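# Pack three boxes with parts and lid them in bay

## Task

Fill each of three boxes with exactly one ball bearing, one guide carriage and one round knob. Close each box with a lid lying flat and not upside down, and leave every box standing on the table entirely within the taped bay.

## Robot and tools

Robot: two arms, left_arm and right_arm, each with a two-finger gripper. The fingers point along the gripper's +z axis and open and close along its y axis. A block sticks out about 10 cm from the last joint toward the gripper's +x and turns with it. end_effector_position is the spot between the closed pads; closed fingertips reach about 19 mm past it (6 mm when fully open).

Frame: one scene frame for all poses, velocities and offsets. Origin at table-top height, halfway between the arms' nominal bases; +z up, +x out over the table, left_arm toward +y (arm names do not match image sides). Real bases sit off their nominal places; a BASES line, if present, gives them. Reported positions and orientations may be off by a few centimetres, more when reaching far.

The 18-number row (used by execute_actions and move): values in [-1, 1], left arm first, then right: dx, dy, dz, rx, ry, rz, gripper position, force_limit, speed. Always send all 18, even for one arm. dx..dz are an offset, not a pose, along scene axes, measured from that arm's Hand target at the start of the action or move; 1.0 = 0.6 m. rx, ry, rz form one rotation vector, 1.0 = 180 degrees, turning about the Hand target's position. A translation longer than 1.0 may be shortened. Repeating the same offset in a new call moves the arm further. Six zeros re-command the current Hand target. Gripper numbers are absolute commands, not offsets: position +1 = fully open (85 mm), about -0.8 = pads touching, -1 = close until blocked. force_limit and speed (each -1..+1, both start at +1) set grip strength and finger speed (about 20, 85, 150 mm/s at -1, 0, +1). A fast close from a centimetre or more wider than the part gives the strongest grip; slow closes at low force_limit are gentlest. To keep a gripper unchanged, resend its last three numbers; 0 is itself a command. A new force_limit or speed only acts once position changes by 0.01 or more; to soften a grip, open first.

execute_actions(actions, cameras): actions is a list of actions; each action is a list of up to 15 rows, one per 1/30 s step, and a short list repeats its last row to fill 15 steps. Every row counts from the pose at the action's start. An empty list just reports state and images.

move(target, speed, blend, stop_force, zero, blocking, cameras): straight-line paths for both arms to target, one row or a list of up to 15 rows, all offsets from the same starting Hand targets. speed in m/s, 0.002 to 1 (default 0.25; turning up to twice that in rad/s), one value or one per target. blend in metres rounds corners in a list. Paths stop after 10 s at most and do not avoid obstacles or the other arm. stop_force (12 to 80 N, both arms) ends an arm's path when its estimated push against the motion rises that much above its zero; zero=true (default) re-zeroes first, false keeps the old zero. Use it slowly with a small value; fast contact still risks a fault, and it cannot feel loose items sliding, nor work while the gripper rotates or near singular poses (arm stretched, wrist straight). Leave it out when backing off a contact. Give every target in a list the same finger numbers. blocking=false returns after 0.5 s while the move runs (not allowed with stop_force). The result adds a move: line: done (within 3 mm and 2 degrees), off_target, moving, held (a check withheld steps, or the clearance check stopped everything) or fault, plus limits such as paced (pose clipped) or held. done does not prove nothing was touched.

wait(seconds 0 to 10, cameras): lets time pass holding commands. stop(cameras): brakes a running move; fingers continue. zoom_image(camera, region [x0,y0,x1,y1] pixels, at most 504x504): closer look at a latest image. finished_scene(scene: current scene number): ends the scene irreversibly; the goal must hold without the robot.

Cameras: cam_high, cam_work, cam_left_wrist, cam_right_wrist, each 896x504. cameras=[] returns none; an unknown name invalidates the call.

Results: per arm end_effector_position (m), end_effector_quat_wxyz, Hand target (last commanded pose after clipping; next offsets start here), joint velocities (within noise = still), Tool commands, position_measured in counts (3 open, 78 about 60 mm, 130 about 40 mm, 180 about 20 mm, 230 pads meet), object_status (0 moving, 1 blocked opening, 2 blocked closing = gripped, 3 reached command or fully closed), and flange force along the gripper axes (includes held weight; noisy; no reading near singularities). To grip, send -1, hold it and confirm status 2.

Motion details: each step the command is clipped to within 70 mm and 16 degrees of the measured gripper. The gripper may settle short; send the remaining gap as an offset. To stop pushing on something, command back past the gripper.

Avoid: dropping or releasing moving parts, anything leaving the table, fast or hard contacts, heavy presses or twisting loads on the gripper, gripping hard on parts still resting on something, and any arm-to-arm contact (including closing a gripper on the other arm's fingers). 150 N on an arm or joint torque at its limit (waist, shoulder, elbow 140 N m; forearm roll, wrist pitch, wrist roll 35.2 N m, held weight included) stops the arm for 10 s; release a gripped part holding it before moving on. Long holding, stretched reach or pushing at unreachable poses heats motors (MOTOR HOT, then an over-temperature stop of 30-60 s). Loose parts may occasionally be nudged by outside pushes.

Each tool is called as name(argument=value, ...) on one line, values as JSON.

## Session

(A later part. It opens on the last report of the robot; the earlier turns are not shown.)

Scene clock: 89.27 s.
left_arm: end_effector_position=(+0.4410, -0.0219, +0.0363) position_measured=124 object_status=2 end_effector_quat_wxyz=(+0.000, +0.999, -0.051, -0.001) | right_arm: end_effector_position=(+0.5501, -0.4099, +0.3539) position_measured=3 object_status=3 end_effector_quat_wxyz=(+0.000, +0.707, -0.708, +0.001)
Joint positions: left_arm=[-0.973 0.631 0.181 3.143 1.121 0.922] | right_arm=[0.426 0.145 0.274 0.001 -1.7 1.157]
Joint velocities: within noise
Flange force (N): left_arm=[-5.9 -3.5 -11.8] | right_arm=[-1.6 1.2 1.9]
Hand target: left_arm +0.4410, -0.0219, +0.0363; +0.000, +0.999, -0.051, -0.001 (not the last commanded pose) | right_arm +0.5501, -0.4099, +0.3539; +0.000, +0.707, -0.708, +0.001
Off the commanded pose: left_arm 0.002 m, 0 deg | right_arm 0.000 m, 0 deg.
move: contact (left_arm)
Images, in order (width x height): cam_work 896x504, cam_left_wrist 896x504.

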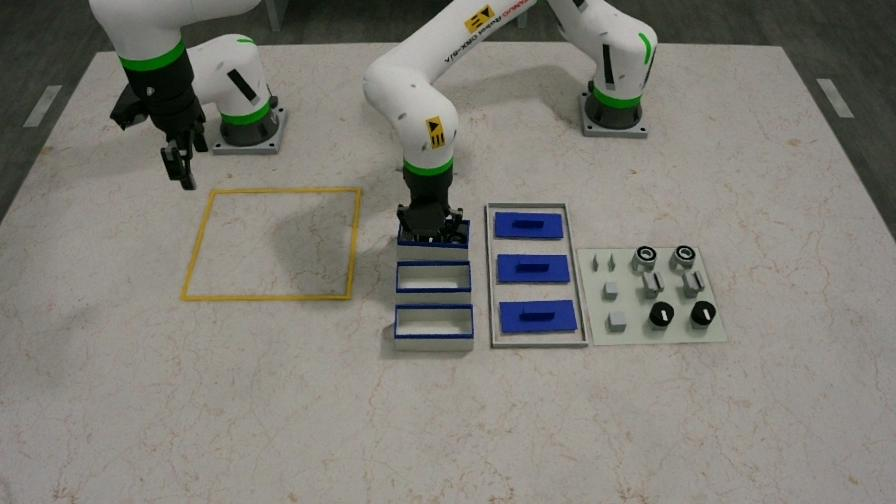

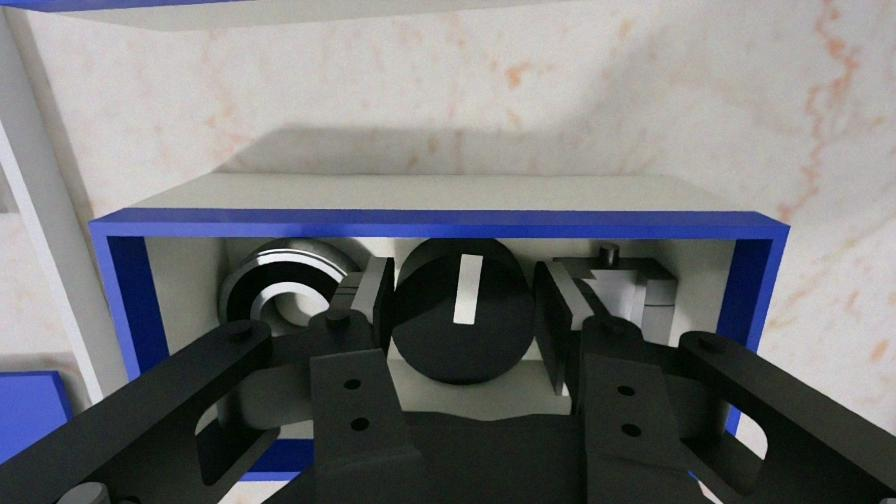

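move(target=[0,0.0,0.0015,0,0,0,-1,-1,-1,0,0,0,0,0,0,1,1,1], cameras=[])

move(target=[0,0,0,0,0,0,0.1,-1,-1,0,0,0,0,0,0,1,1,1], cameras=["cam_left_wrist"])

move(target=[[0,0,0.06,0,0,0,0.1,-1,-1,0,0,0,0,0,0,1,1,1],[0.05,0.2,0.3,0,0,0,0.1,-1,-1,0,0,0,0,0,0,1,1,1]], speed=[0.06,0.3], cameras=["cam_left_wrist","cam_work","cam_high"])

zoom_image(camera="cam_work", region=[380, 190, 560, 350])

Scene clock: 91.43 s.
left_arm: end_effector_position=(+0.4410, -0.0219, +0.0372) position_measured=124 object_status=2 end_effector_quat_wxyz=(+0.000, +0.999, -0.051, -0.001) | right_arm: end_effector_position=(+0.5501, -0.4099, +0.3539) position_measured=3 object_status=3 end_effector_quat_wxyz=(+0.000, +0.707, -0.708, +0.001)
Joint positions: left_arm=[-0.973 0.63 0.181 3.143 1.123 0.922] | right_arm=[0.426 0.145 0.274 0.001 -1.7 1.157]
Joint velocities: within noise
Flange force (N): left_arm=[-3.8 -1.5 4.3] | right_arm=[-1.5 0.4 2.5]
Hand target: left_arm +0.4410, -0.0219, +0.0372; +0.000, +0.999, -0.051, -0.001 | right_arm +0.5501, -0.4099, +0.3539; +0.000, +0.707, -0.708, +0.001
Off the commanded pose: left_arm 0.000 m, 0 deg | right_arm 0.000 m, 0 deg.
move: done
No camera images: "cameras" was empty.

Scene clock: 91.93 s.
left_arm: end_effector_position=(+0.4410, -0.0219, +0.0372) position_measured=117 object_status=3 end_effector_quat_wxyz=(+0.000, +0.999, -0.051, -0.001) | right_arm: end_effector_position=(+0.5501, -0.4099, +0.3539) position_measured=3 object_status=3 end_effector_quat_wxyz=(+0.000, +0.707, -0.708, +0.001)
Joint positions: left_arm=[-0.973 0.63 0.181 3.143 1.123 0.922] | right_arm=[0.426 0.145 0.274 0.001 -1.7 1.157]
Joint velocities: within noise
Flange force (N): left_arm=[-4.0 -1.9 3.3] | right_arm=[-1.7 0.2 1.8]
Hand target: left_arm +0.4410, -0.0219, +0.0372; +0.000, +0.999, -0.051, -0.001 | right_arm +0.5501, -0.4099, +0.3539; +0.000, +0.707, -0.708, +0.001
Off the commanded pose: left_arm 0.000 m, 0 deg | right_arm 0.000 m, 0 deg.
move: done
Images, in order (width x height): cam_left_wrist 896x504.

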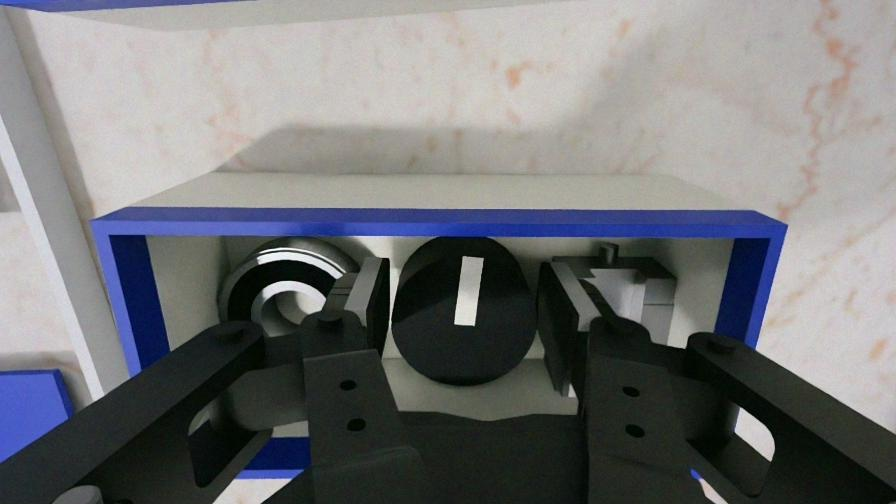

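Scene clock: 93.63 s.
left_arm: end_effector_position=(+0.4710, +0.0981, +0.2171) position_measured=117 object_status=3 end_effector_quat_wxyz=(+0.000, +0.999, -0.051, -0.001) | right_arm: end_effector_position=(+0.5501, -0.4099, +0.3539) position_measured=3 object_status=3 end_effector_quat_wxyz=(+0.000, +0.707, -0.708, +0.001)
Joint positions: left_arm=[-0.815 0.358 0.22 3.143 1.434 0.764] | right_arm=[0.426 0.145 0.274 0.001 -1.7 1.157]
Joint velocities: within noise
Flange force (N): left_arm=[-3.0 -1.1 4.8] | right_arm=[-2.2 1.5 2.8]
Hand target: left_arm +0.4710, +0.0981, +0.2172; +0.000, +0.999, -0.051, -0.001 | right_arm +0.5501, -0.4099, +0.3539; +0.000, +0.707, -0.708, +0.001
Off the commanded pose: left_arm 0.000 m, 0 deg | right_arm 0.000 m, 0 deg.
move: done
Images, in order (width x height): cam_high 896x504, cam_work 896x504, cam_left_wrist 896x504.

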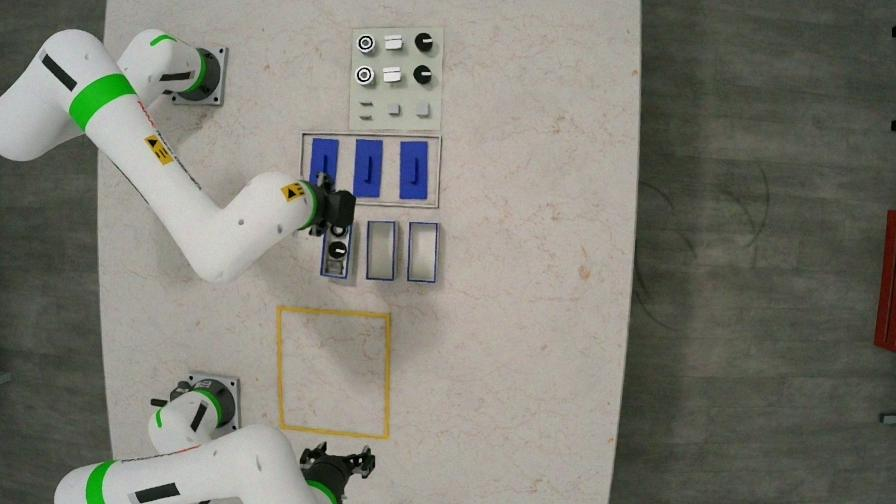

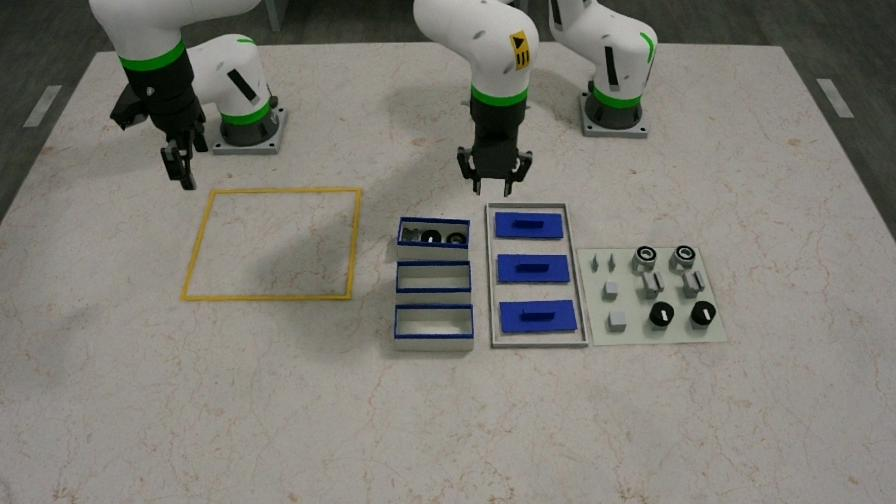

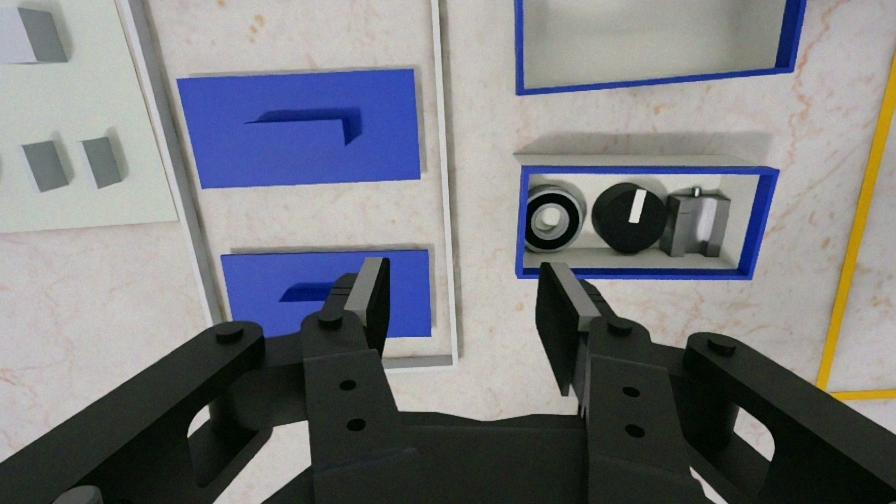

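Scaled by 2.800 from the camera's 896x504 image, which has a finer 1280x720 frame.

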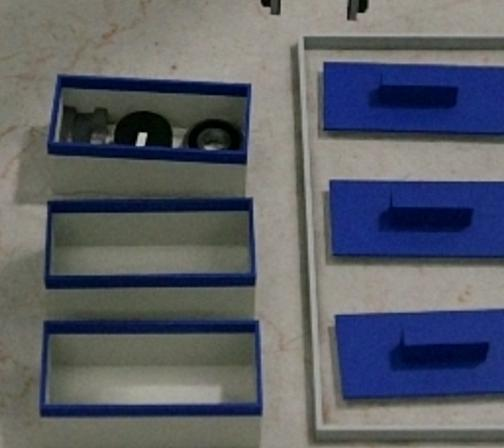

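move(target=[-0.108,0.153,-0.08,0,0,-0.485,0.1,-1,-1,0,0,0,0,0,0,1,1,1], speed=0.3, cameras=["cam_left_wrist","cam_work","cam_high"])

zoom_image(camera="cam_work", region=[440, 120, 620, 300])

Scene clock: 97.00 s.
left_arm: end_effector_position=(+0.4062, +0.1899, +0.1692) position_measured=117 object_status=3 end_effector_quat_wxyz=(-0.001, +0.688, -0.726, +0.000) | right_arm: end_effector_position=(+0.5501, -0.4099, +0.3539) position_measured=3 object_status=3 end_effector_quat_wxyz=(+0.000, +0.707, -0.708, +0.001)
Joint positions: left_arm=[-0.794 0.124 -0.185 3.14 1.264 -0.779] | right_arm=[0.426 0.145 0.274 0.001 -1.7 1.157]
Joint velocities: within noise
Flange force (N): left_arm=[0.4 3.4 4.5] | right_arm=[-1.7 1.0 2.5]
Hand target: left_arm +0.4062, +0.1899, +0.1692; -0.001, +0.688, -0.726, +0.000 | right_arm +0.5501, -0.4099, +0.3539; +0.000, +0.707, -0.708, +0.001
Off the commanded pose: left_arm 0.000 m, 0 deg | right_arm 0.000 m, 0 deg.
move: done
Images, in order (width x height): cam_high 896x504, cam_work 896x504, cam_left_wrist 896x504.

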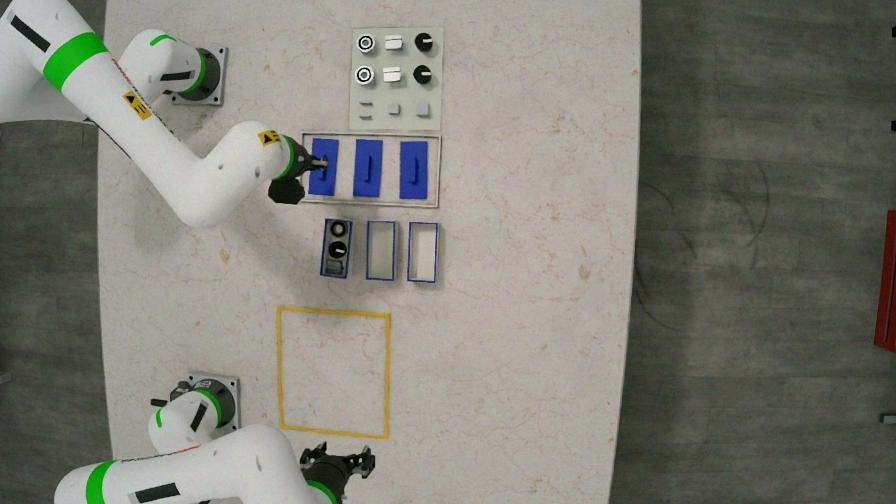

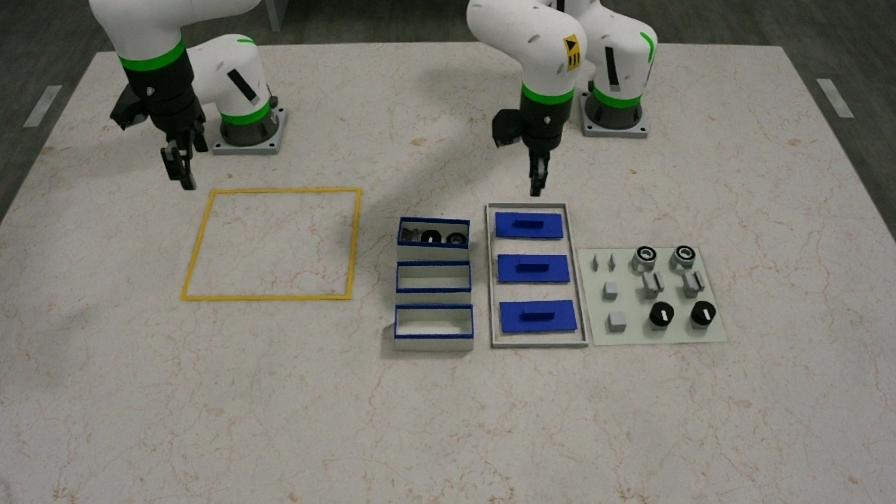

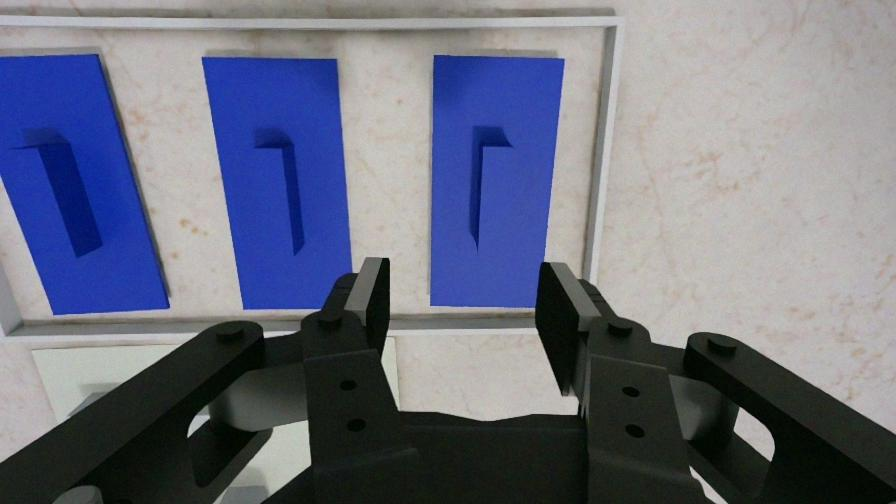

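Scaled by 2.800 from the camera's 896x504 image, which has a finer 1280x720 frame.

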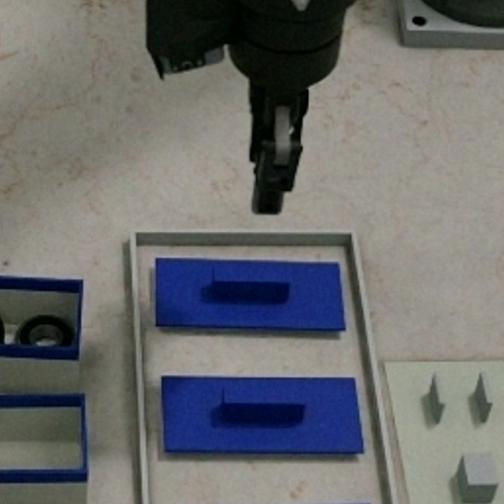

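move(target=[-0.0437,0.0083,-0.132,0,0,0,0.1,-1,-1,0,0,0,0,0,0,1,1,1], speed=0.2, cameras=["cam_left_wrist","cam_work","cam_high"])

zoom_image(camera="cam_work", region=[440, 120, 620, 300])

zoom_image(camera="cam_left_wrist", region=[320, 50, 620, 350])

Scene clock: 98.53 s.
left_arm: end_effector_position=(+0.3800, +0.1949, +0.0900) position_measured=117 object_status=3 end_effector_quat_wxyz=(-0.001, +0.688, -0.726, +0.000) | right_arm: end_effector_position=(+0.5501, -0.4099, +0.3539) position_measured=3 object_status=3 end_effector_quat_wxyz=(+0.000, +0.707, -0.708, +0.001)
Joint positions: left_arm=[-0.831 0.143 -0.363 3.14 1.065 -0.742] | right_arm=[0.426 0.145 0.274 0.001 -1.7 1.157]
Joint velocities: within noise
Flange force (N): left_arm=[1.1 2.2 4.5] | right_arm=[-1.5 0.7 2.3]
Hand target: left_arm +0.3800, +0.1949, +0.0900; -0.001, +0.688, -0.726, +0.000 | right_arm +0.5501, -0.4099, +0.3539; +0.000, +0.707, -0.708, +0.001
Off the commanded pose: left_arm 0.000 m, 0 deg | right_arm 0.000 m, 0 deg.
move: done
Images, in order (width x height): cam_high 896x504, cam_work 896x504, cam_left_wrist 896x504.

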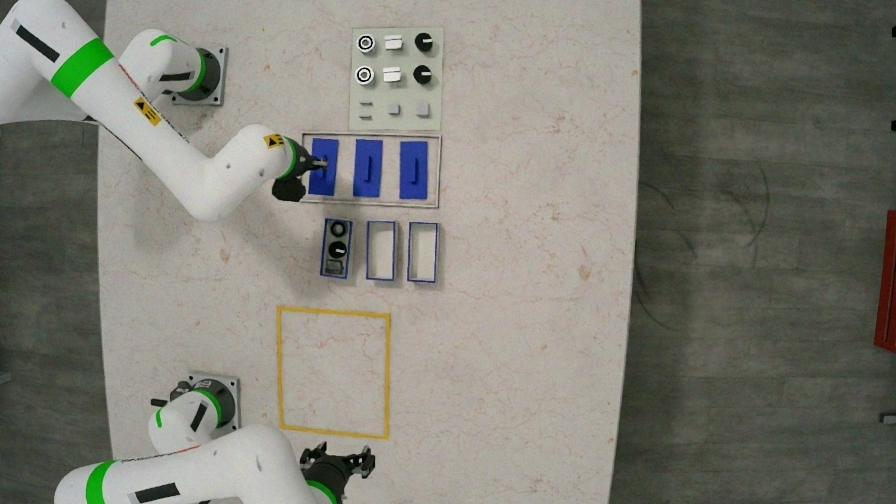

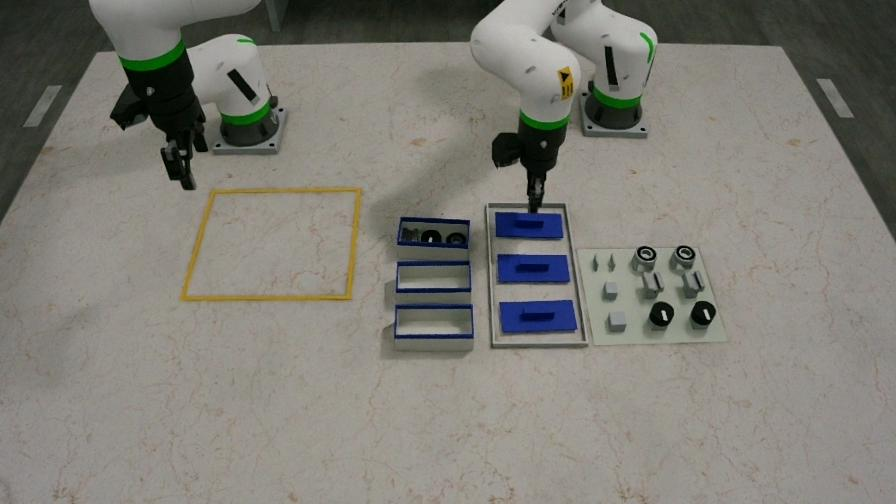

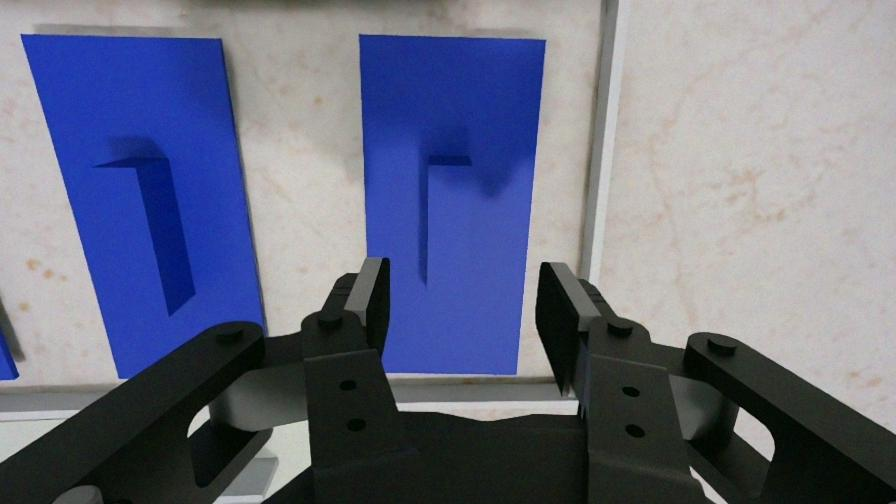

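Scaled by 2.800 from the camera's 896x504 image, which has a finer 1280x720 frame.

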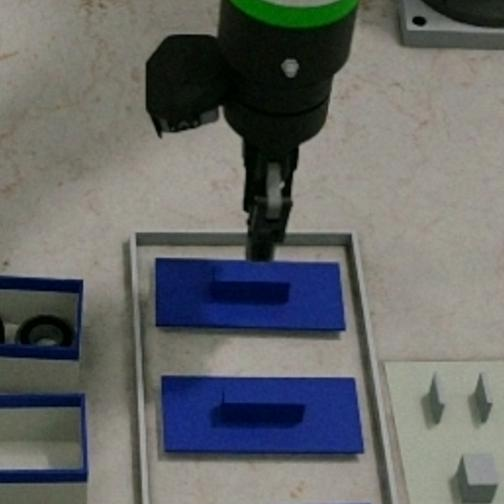

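Scaled by 1.680 from the camera's 896x504 image, which has a finer 1280x720 frame.

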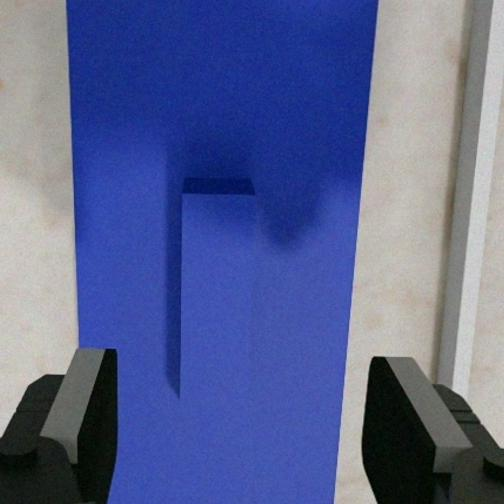

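move(target=[[0.005,0,0,0,0,0,0.1,-1,-1,0,0,0,0,0,0,1,1,1],[0.005,0,-0.0967,0,0,0,0.1,-1,-1,0,0,0,0,0,0,1,1,1]], speed=0.1, cameras=["cam_left_wrist","cam_work"])

zoom_image(camera="cam_work", region=[480, 150, 580, 250])

zoom_image(camera="cam_left_wrist", region=[320, 100, 620, 400])

Scene clock: 99.97 s.
left_arm: end_effector_position=(+0.3829, +0.1949, +0.0320) position_measured=117 object_status=3 end_effector_quat_wxyz=(-0.001, +0.687, -0.726, +0.000) | right_arm: end_effector_position=(+0.5501, -0.4099, +0.3539) position_measured=3 object_status=3 end_effector_quat_wxyz=(+0.000, +0.707, -0.708, +0.001)
Joint positions: left_arm=[-0.826 0.232 -0.416 3.14 0.923 -0.747] | right_arm=[0.426 0.145 0.274 0.001 -1.7 1.157]
Joint velocities: within noise
Flange force (N): left_arm=[0.1 2.9 5.0] | right_arm=[-0.8 1.6 2.6]
Hand target: left_arm +0.3830, +0.1949, +0.0320; -0.001, +0.688, -0.726, +0.000 | right_arm +0.5501, -0.4099, +0.3539; +0.000, +0.707, -0.708, +0.001
Off the commanded pose: left_arm 0.000 m, 0 deg | right_arm 0.000 m, 0 deg.
move: done
Images, in order (width x height): cam_work 896x504, cam_left_wrist 896x504.

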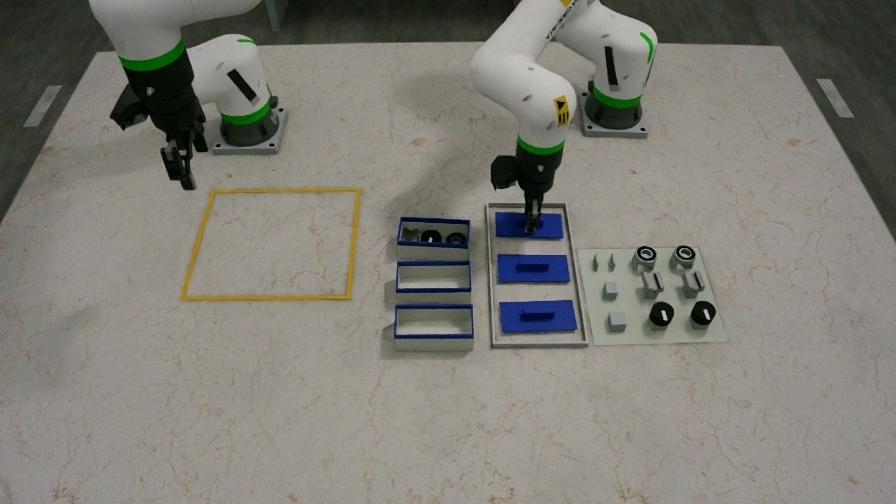

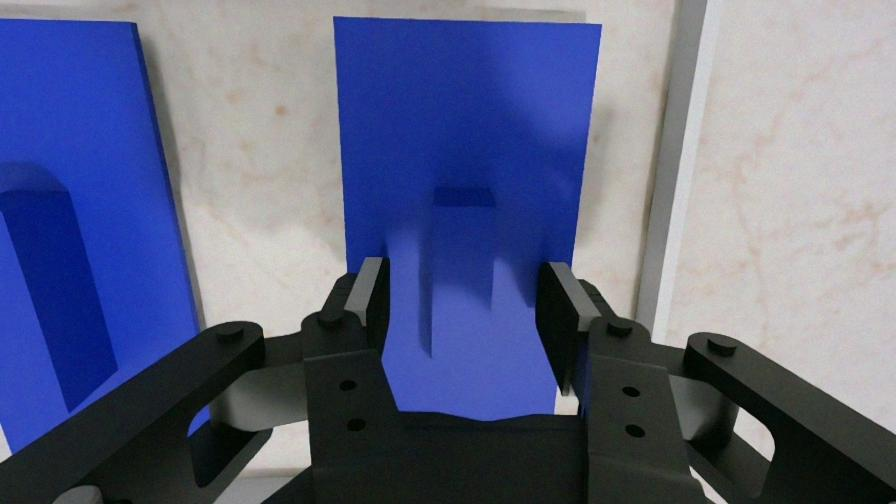

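Scaled by 5.040 from the camera's 896x504 image, which has a finer 1280x720 frame.

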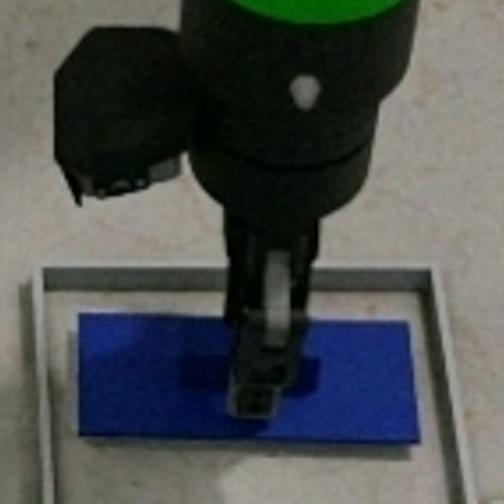

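Scaled by 1.680 from the camera's 896x504 image, which has a finer 1280x720 frame.

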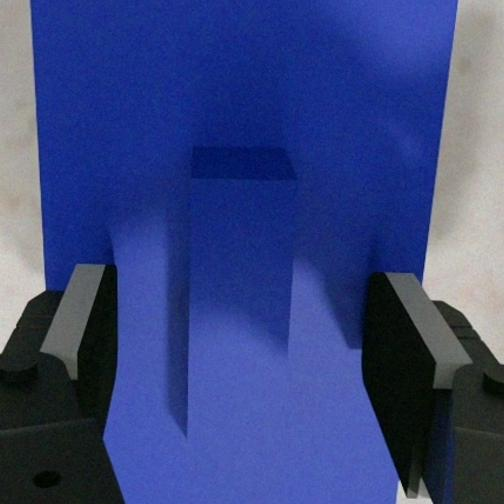

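move(target=[0,-0.01,0,0,0,0,0.1,-1,-1,0,0,0,0,0,0,1,1,1], cameras=[])

move(target=[0,0,0,0,0,0,-1,-1,-1,0,0,0,0,0,0,1,1,1], cameras=["cam_left_wrist"])

move(target=[0,0,0.16,0,0,0,-1,-1,-1,0,0,0,0,0,0,1,1,1], speed=0.1, cameras=["cam_left_wrist","cam_work","cam_high"])

zoom_image(camera="cam_work", region=[450, 110, 610, 270])

Scene clock: 100.93 s.
left_arm: end_effector_position=(+0.3830, +0.1889, +0.0320) position_measured=117 object_status=3 end_effector_quat_wxyz=(-0.001, +0.688, -0.726, +0.000) | right_arm: end_effector_position=(+0.5501, -0.4099, +0.3539) position_measured=3 object_status=3 end_effector_quat_wxyz=(+0.000, +0.707, -0.708, +0.001)
Joint positions: left_arm=[-0.835 0.24 -0.407 3.14 0.925 -0.738] | right_arm=[0.426 0.145 0.274 0.001 -1.7 1.157]
Joint velocities: within noise
Flange force (N): left_arm=[-0.2 3.0 4.5] | right_arm=[-1.9 1.7 2.8]
Hand target: left_arm +0.3830, +0.1889, +0.0320; -0.001, +0.688, -0.726, +0.000 | right_arm +0.5501, -0.4099, +0.3539; +0.000, +0.707, -0.708, +0.001
Off the commanded pose: left_arm 0.000 m, 0 deg | right_arm 0.000 m, 0 deg.
move: done
No camera images: "cameras" was empty.

Scene clock: 102.60 s.
left_arm: end_effector_position=(+0.3830, +0.1889, +0.0320) position_measured=191 object_status=2 end_effector_quat_wxyz=(-0.001, +0.688, -0.726, +0.000) | right_arm: end_effector_position=(+0.5501, -0.4099, +0.3539) position_measured=3 object_status=3 end_effector_quat_wxyz=(+0.000, +0.707, -0.708, +0.001)
Joint positions: left_arm=[-0.835 0.24 -0.407 3.14 0.925 -0.738] | right_arm=[0.426 0.145 0.274 0.001 -1.7 1.157]
Joint velocities: within noise
Flange force (N): left_arm=[-0.8 5.3 -3.2] | right_arm=[-2.0 -0.2 1.7]
Hand target: left_arm +0.3830, +0.1889, +0.0320; -0.001, +0.688, -0.726, +0.000 | right_arm +0.5501, -0.4099, +0.3539; +0.000, +0.707, -0.708, +0.001
Off the commanded pose: left_arm 0.000 m, 0 deg | right_arm 0.000 m, 0 deg.
move: done
Images, in order (width x height): cam_left_wrist 896x504.

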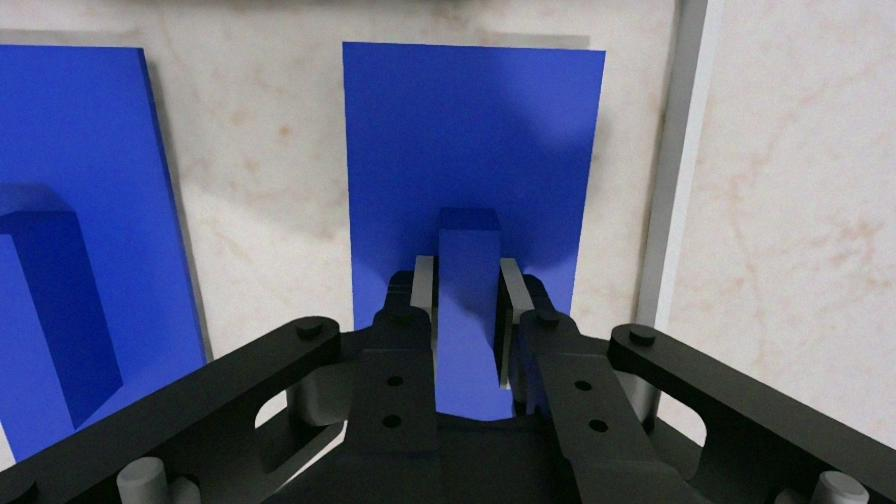

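Scene clock: 103.90 s.
left_arm: end_effector_position=(+0.3830, +0.1889, +0.1280) position_measured=191 object_status=2 end_effector_quat_wxyz=(-0.001, +0.687, -0.726, +0.000) | right_arm: end_effector_position=(+0.5501, -0.4099, +0.3539) position_measured=3 object_status=3 end_effector_quat_wxyz=(+0.000, +0.707, -0.708, +0.001)
Joint positions: left_arm=[-0.835 0.114 -0.298 3.14 1.16 -0.738] | right_arm=[0.426 0.145 0.274 0.001 -1.7 1.157]
Joint velocities: within noise
Flange force (N): left_arm=[0.1 3.4 5.0] | right_arm=[-1.9 1.4 2.4]
Hand target: left_arm +0.3830, +0.1889, +0.1280; -0.001, +0.688, -0.726, +0.000 | right_arm +0.5501, -0.4099, +0.3539; +0.000, +0.707, -0.708, +0.001
Off the commanded pose: left_arm 0.000 m, 0 deg | right_arm 0.000 m, 0 deg.
move: done
Images, in order (width x height): cam_high 896x504, cam_work 896x504, cam_left_wrist 896x504.

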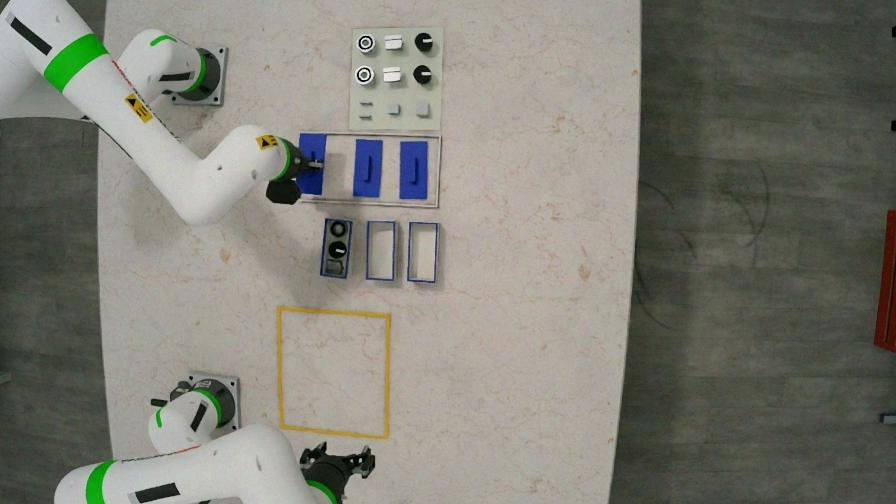

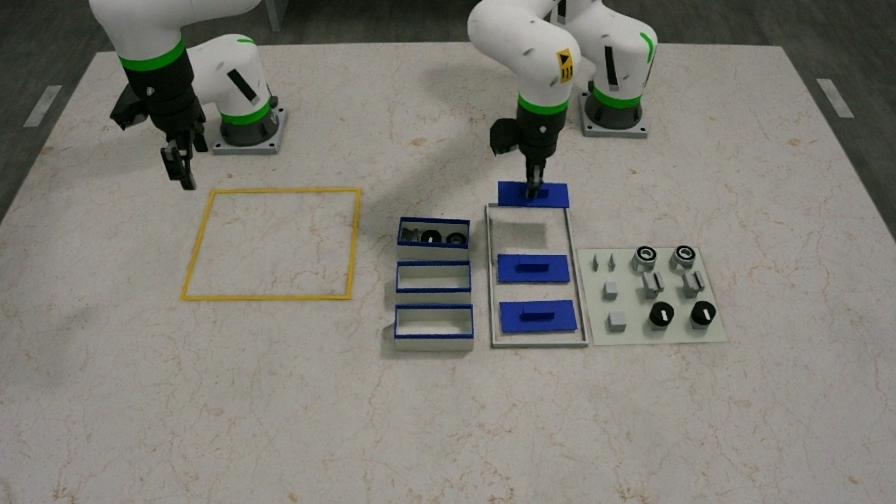

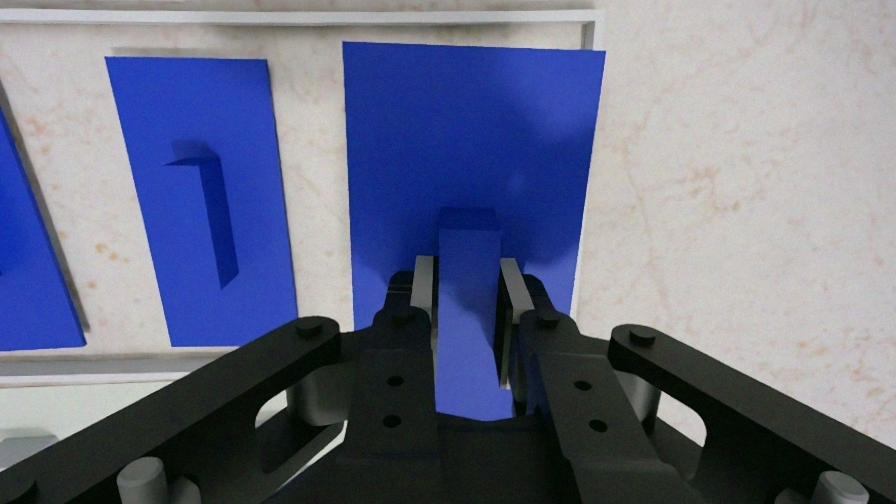

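Scaled by 3.150 from the camera's 896x504 image, which has a finer 1280x720 frame.

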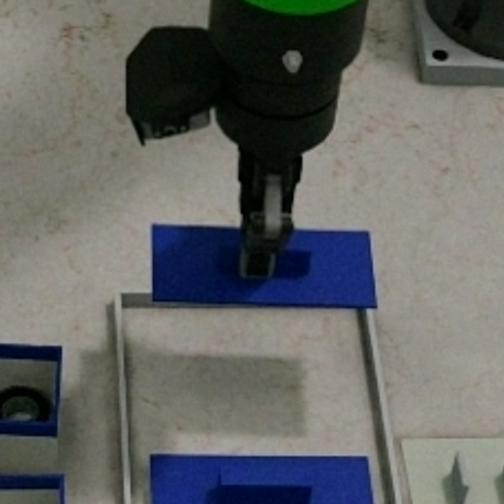

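move(target=[[0,0,0.05,0,0,-0.0067,-1,-1,-1,0,0,0,0,0,0,1,1,1],[0.0975,-0.3465,0.03,0,0,-0.0067,-1,-1,-1,0,0,0,0,0,0,1,1,1]], speed=0.25, blend=[0.03,0], cameras=["cam_left_wrist","cam_work","cam_high"])

zoom_image(camera="cam_work", region=[370, 130, 530, 290])

zoom_image(camera="cam_high", region=[270, 180, 400, 310])

Scene clock: 107.67 s.
left_arm: end_effector_position=(+0.4415, -0.0190, +0.1460) position_measured=191 object_status=2 end_effector_quat_wxyz=(-0.001, +0.680, -0.733, +0.000) | right_arm: end_effector_position=(+0.5501, -0.4099, +0.3539) position_measured=3 object_status=3 end_effector_quat_wxyz=(+0.000, +0.707, -0.708, +0.001)
Joint positions: left_arm=[-0.971 0.534 0.3 3.141 1.338 -0.624] | right_arm=[0.426 0.145 0.274 0.001 -1.7 1.157]
Joint velocities: within noise
Flange force (N): left_arm=[-2.9 5.2 5.2] | right_arm=[-1.7 1.0 2.3]
Hand target: left_arm +0.4415, -0.0190, +0.1460; -0.001, +0.680, -0.733, +0.000 | right_arm +0.5501, -0.4099, +0.3539; +0.000, +0.707, -0.708, +0.001
Off the commanded pose: left_arm 0.000 m, 0 deg | right_arm 0.000 m, 0 deg.
move: done; blend cut to 0.015 m at target 1
Images, in order (width x height): cam_high 896x504, cam_work 896x504, cam_left_wrist 896x504.

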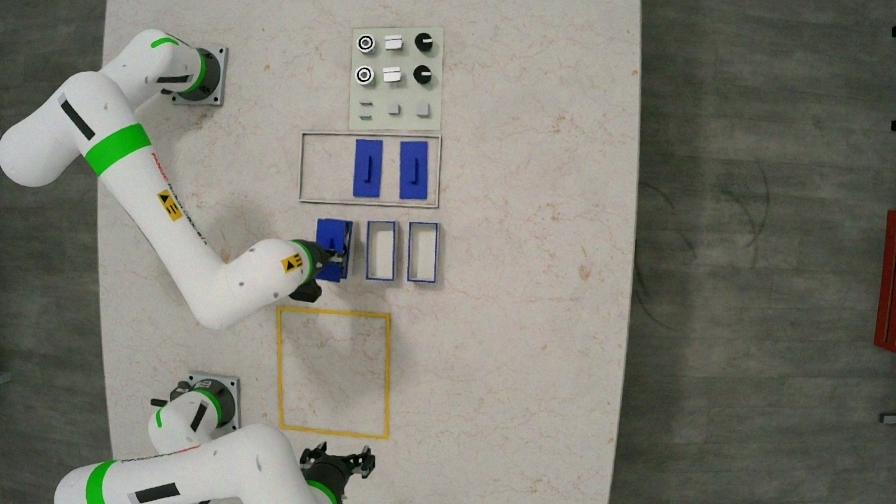

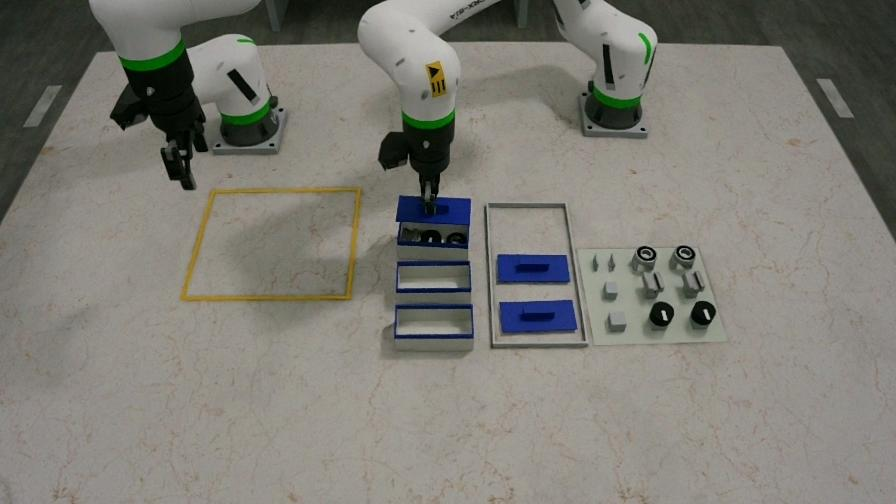

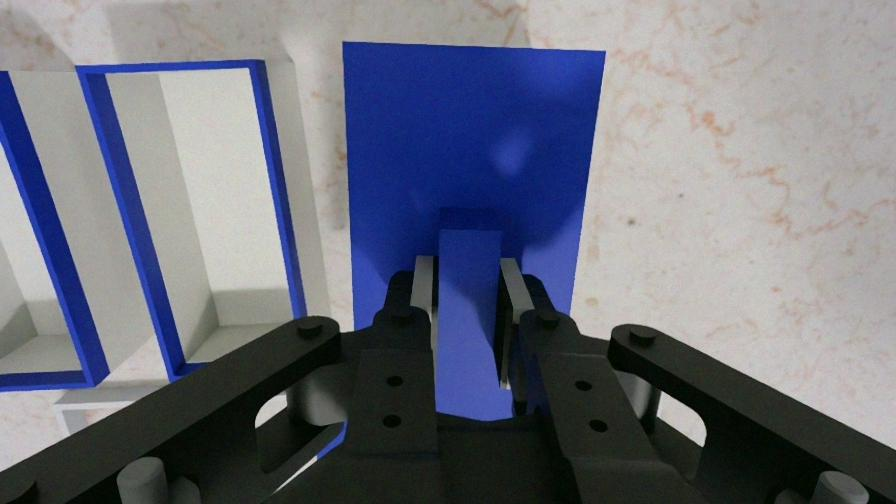

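Scaled by 3.150 from the camera's 896x504 image, which has a finer 1280x720 frame.

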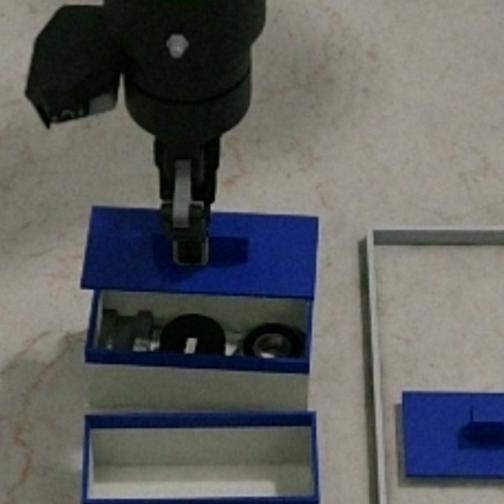

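Scaled by 3.877 from the camera's 896x504 image, which has a finer 1280x720 frame.

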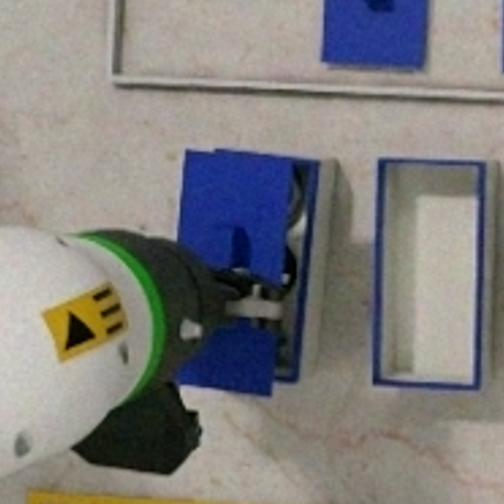

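move(target=[0,0,-0.077,0,0,0,-1,-1,-1,0,0,0,0,0,0,1,1,1], speed=0.08, cameras=["cam_left_wrist","cam_work","cam_high"])

zoom_image(camera="cam_work", region=[370, 170, 500, 290])

zoom_image(camera="cam_high", region=[300, 200, 380, 300])

Scene clock: 108.97 s.
left_arm: end_effector_position=(+0.4415, -0.0190, +0.0998) position_measured=191 object_status=2 end_effector_quat_wxyz=(-0.001, +0.680, -0.733, +0.000) | right_arm: end_effector_position=(+0.5501, -0.4099, +0.3539) position_measured=3 object_status=3 end_effector_quat_wxyz=(+0.000, +0.707, -0.708, +0.001)
Joint positions: left_arm=[-0.971 0.566 0.238 3.141 1.243 -0.624] | right_arm=[0.426 0.145 0.274 0.001 -1.7 1.157]
Joint velocities: within noise
Flange force (N): left_arm=[-0.7 2.8 4.0] | right_arm=[-2.2 1.3 2.1]
Hand target: left_arm +0.4415, -0.0190, +0.0998; -0.001, +0.680, -0.733, +0.000 | right_arm +0.5501, -0.4099, +0.3539; +0.000, +0.707, -0.708, +0.001
Off the commanded pose: left_arm 0.000 m, 0 deg | right_arm 0.000 m, 0 deg.
move: done
Images, in order (width x height): cam_high 896x504, cam_work 896x504, cam_left_wrist 896x504.

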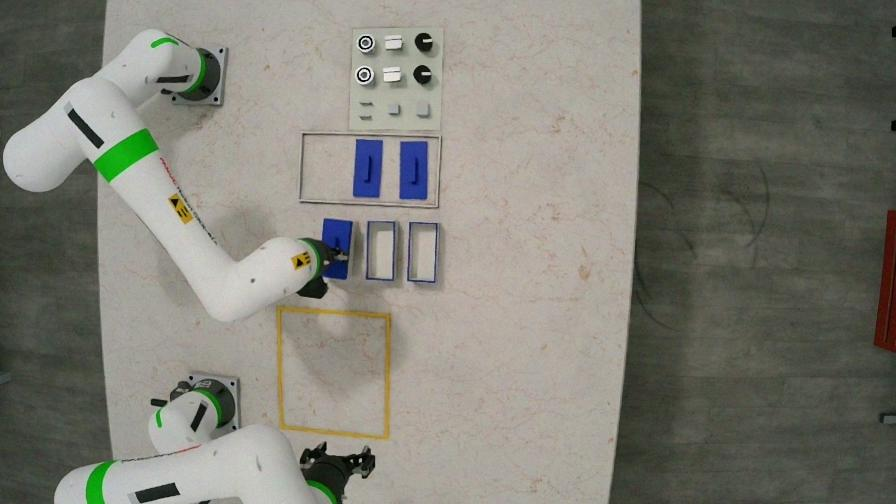

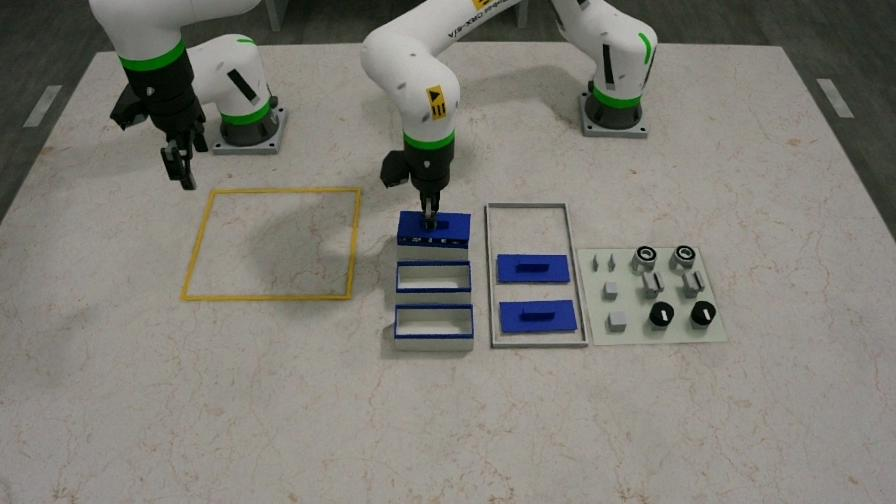

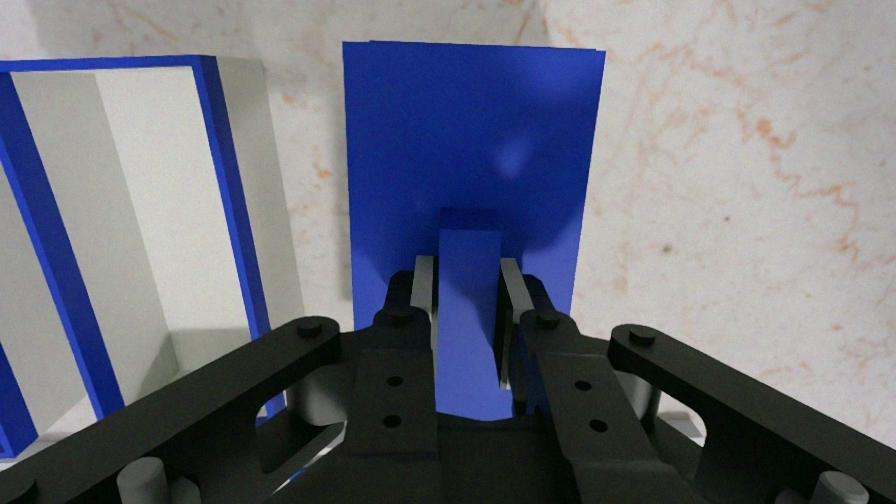

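Scaled by 3.877 from the camera's 896x504 image, which has a finer 1280x720 frame.

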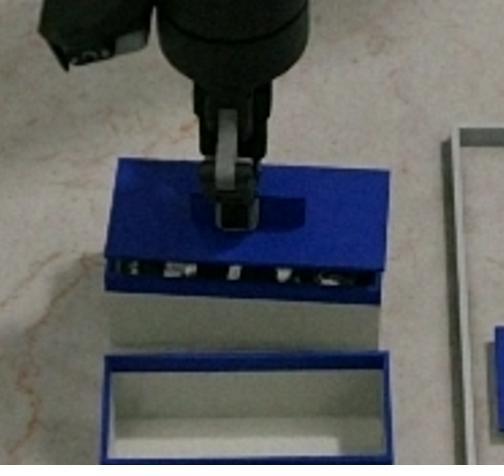

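Scaled by 5.040 from the camera's 896x504 image, which has a finer 1280x720 frame.

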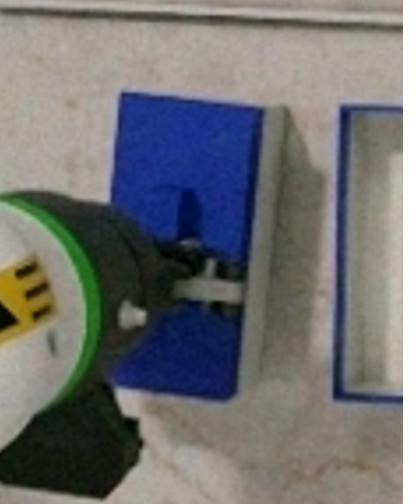

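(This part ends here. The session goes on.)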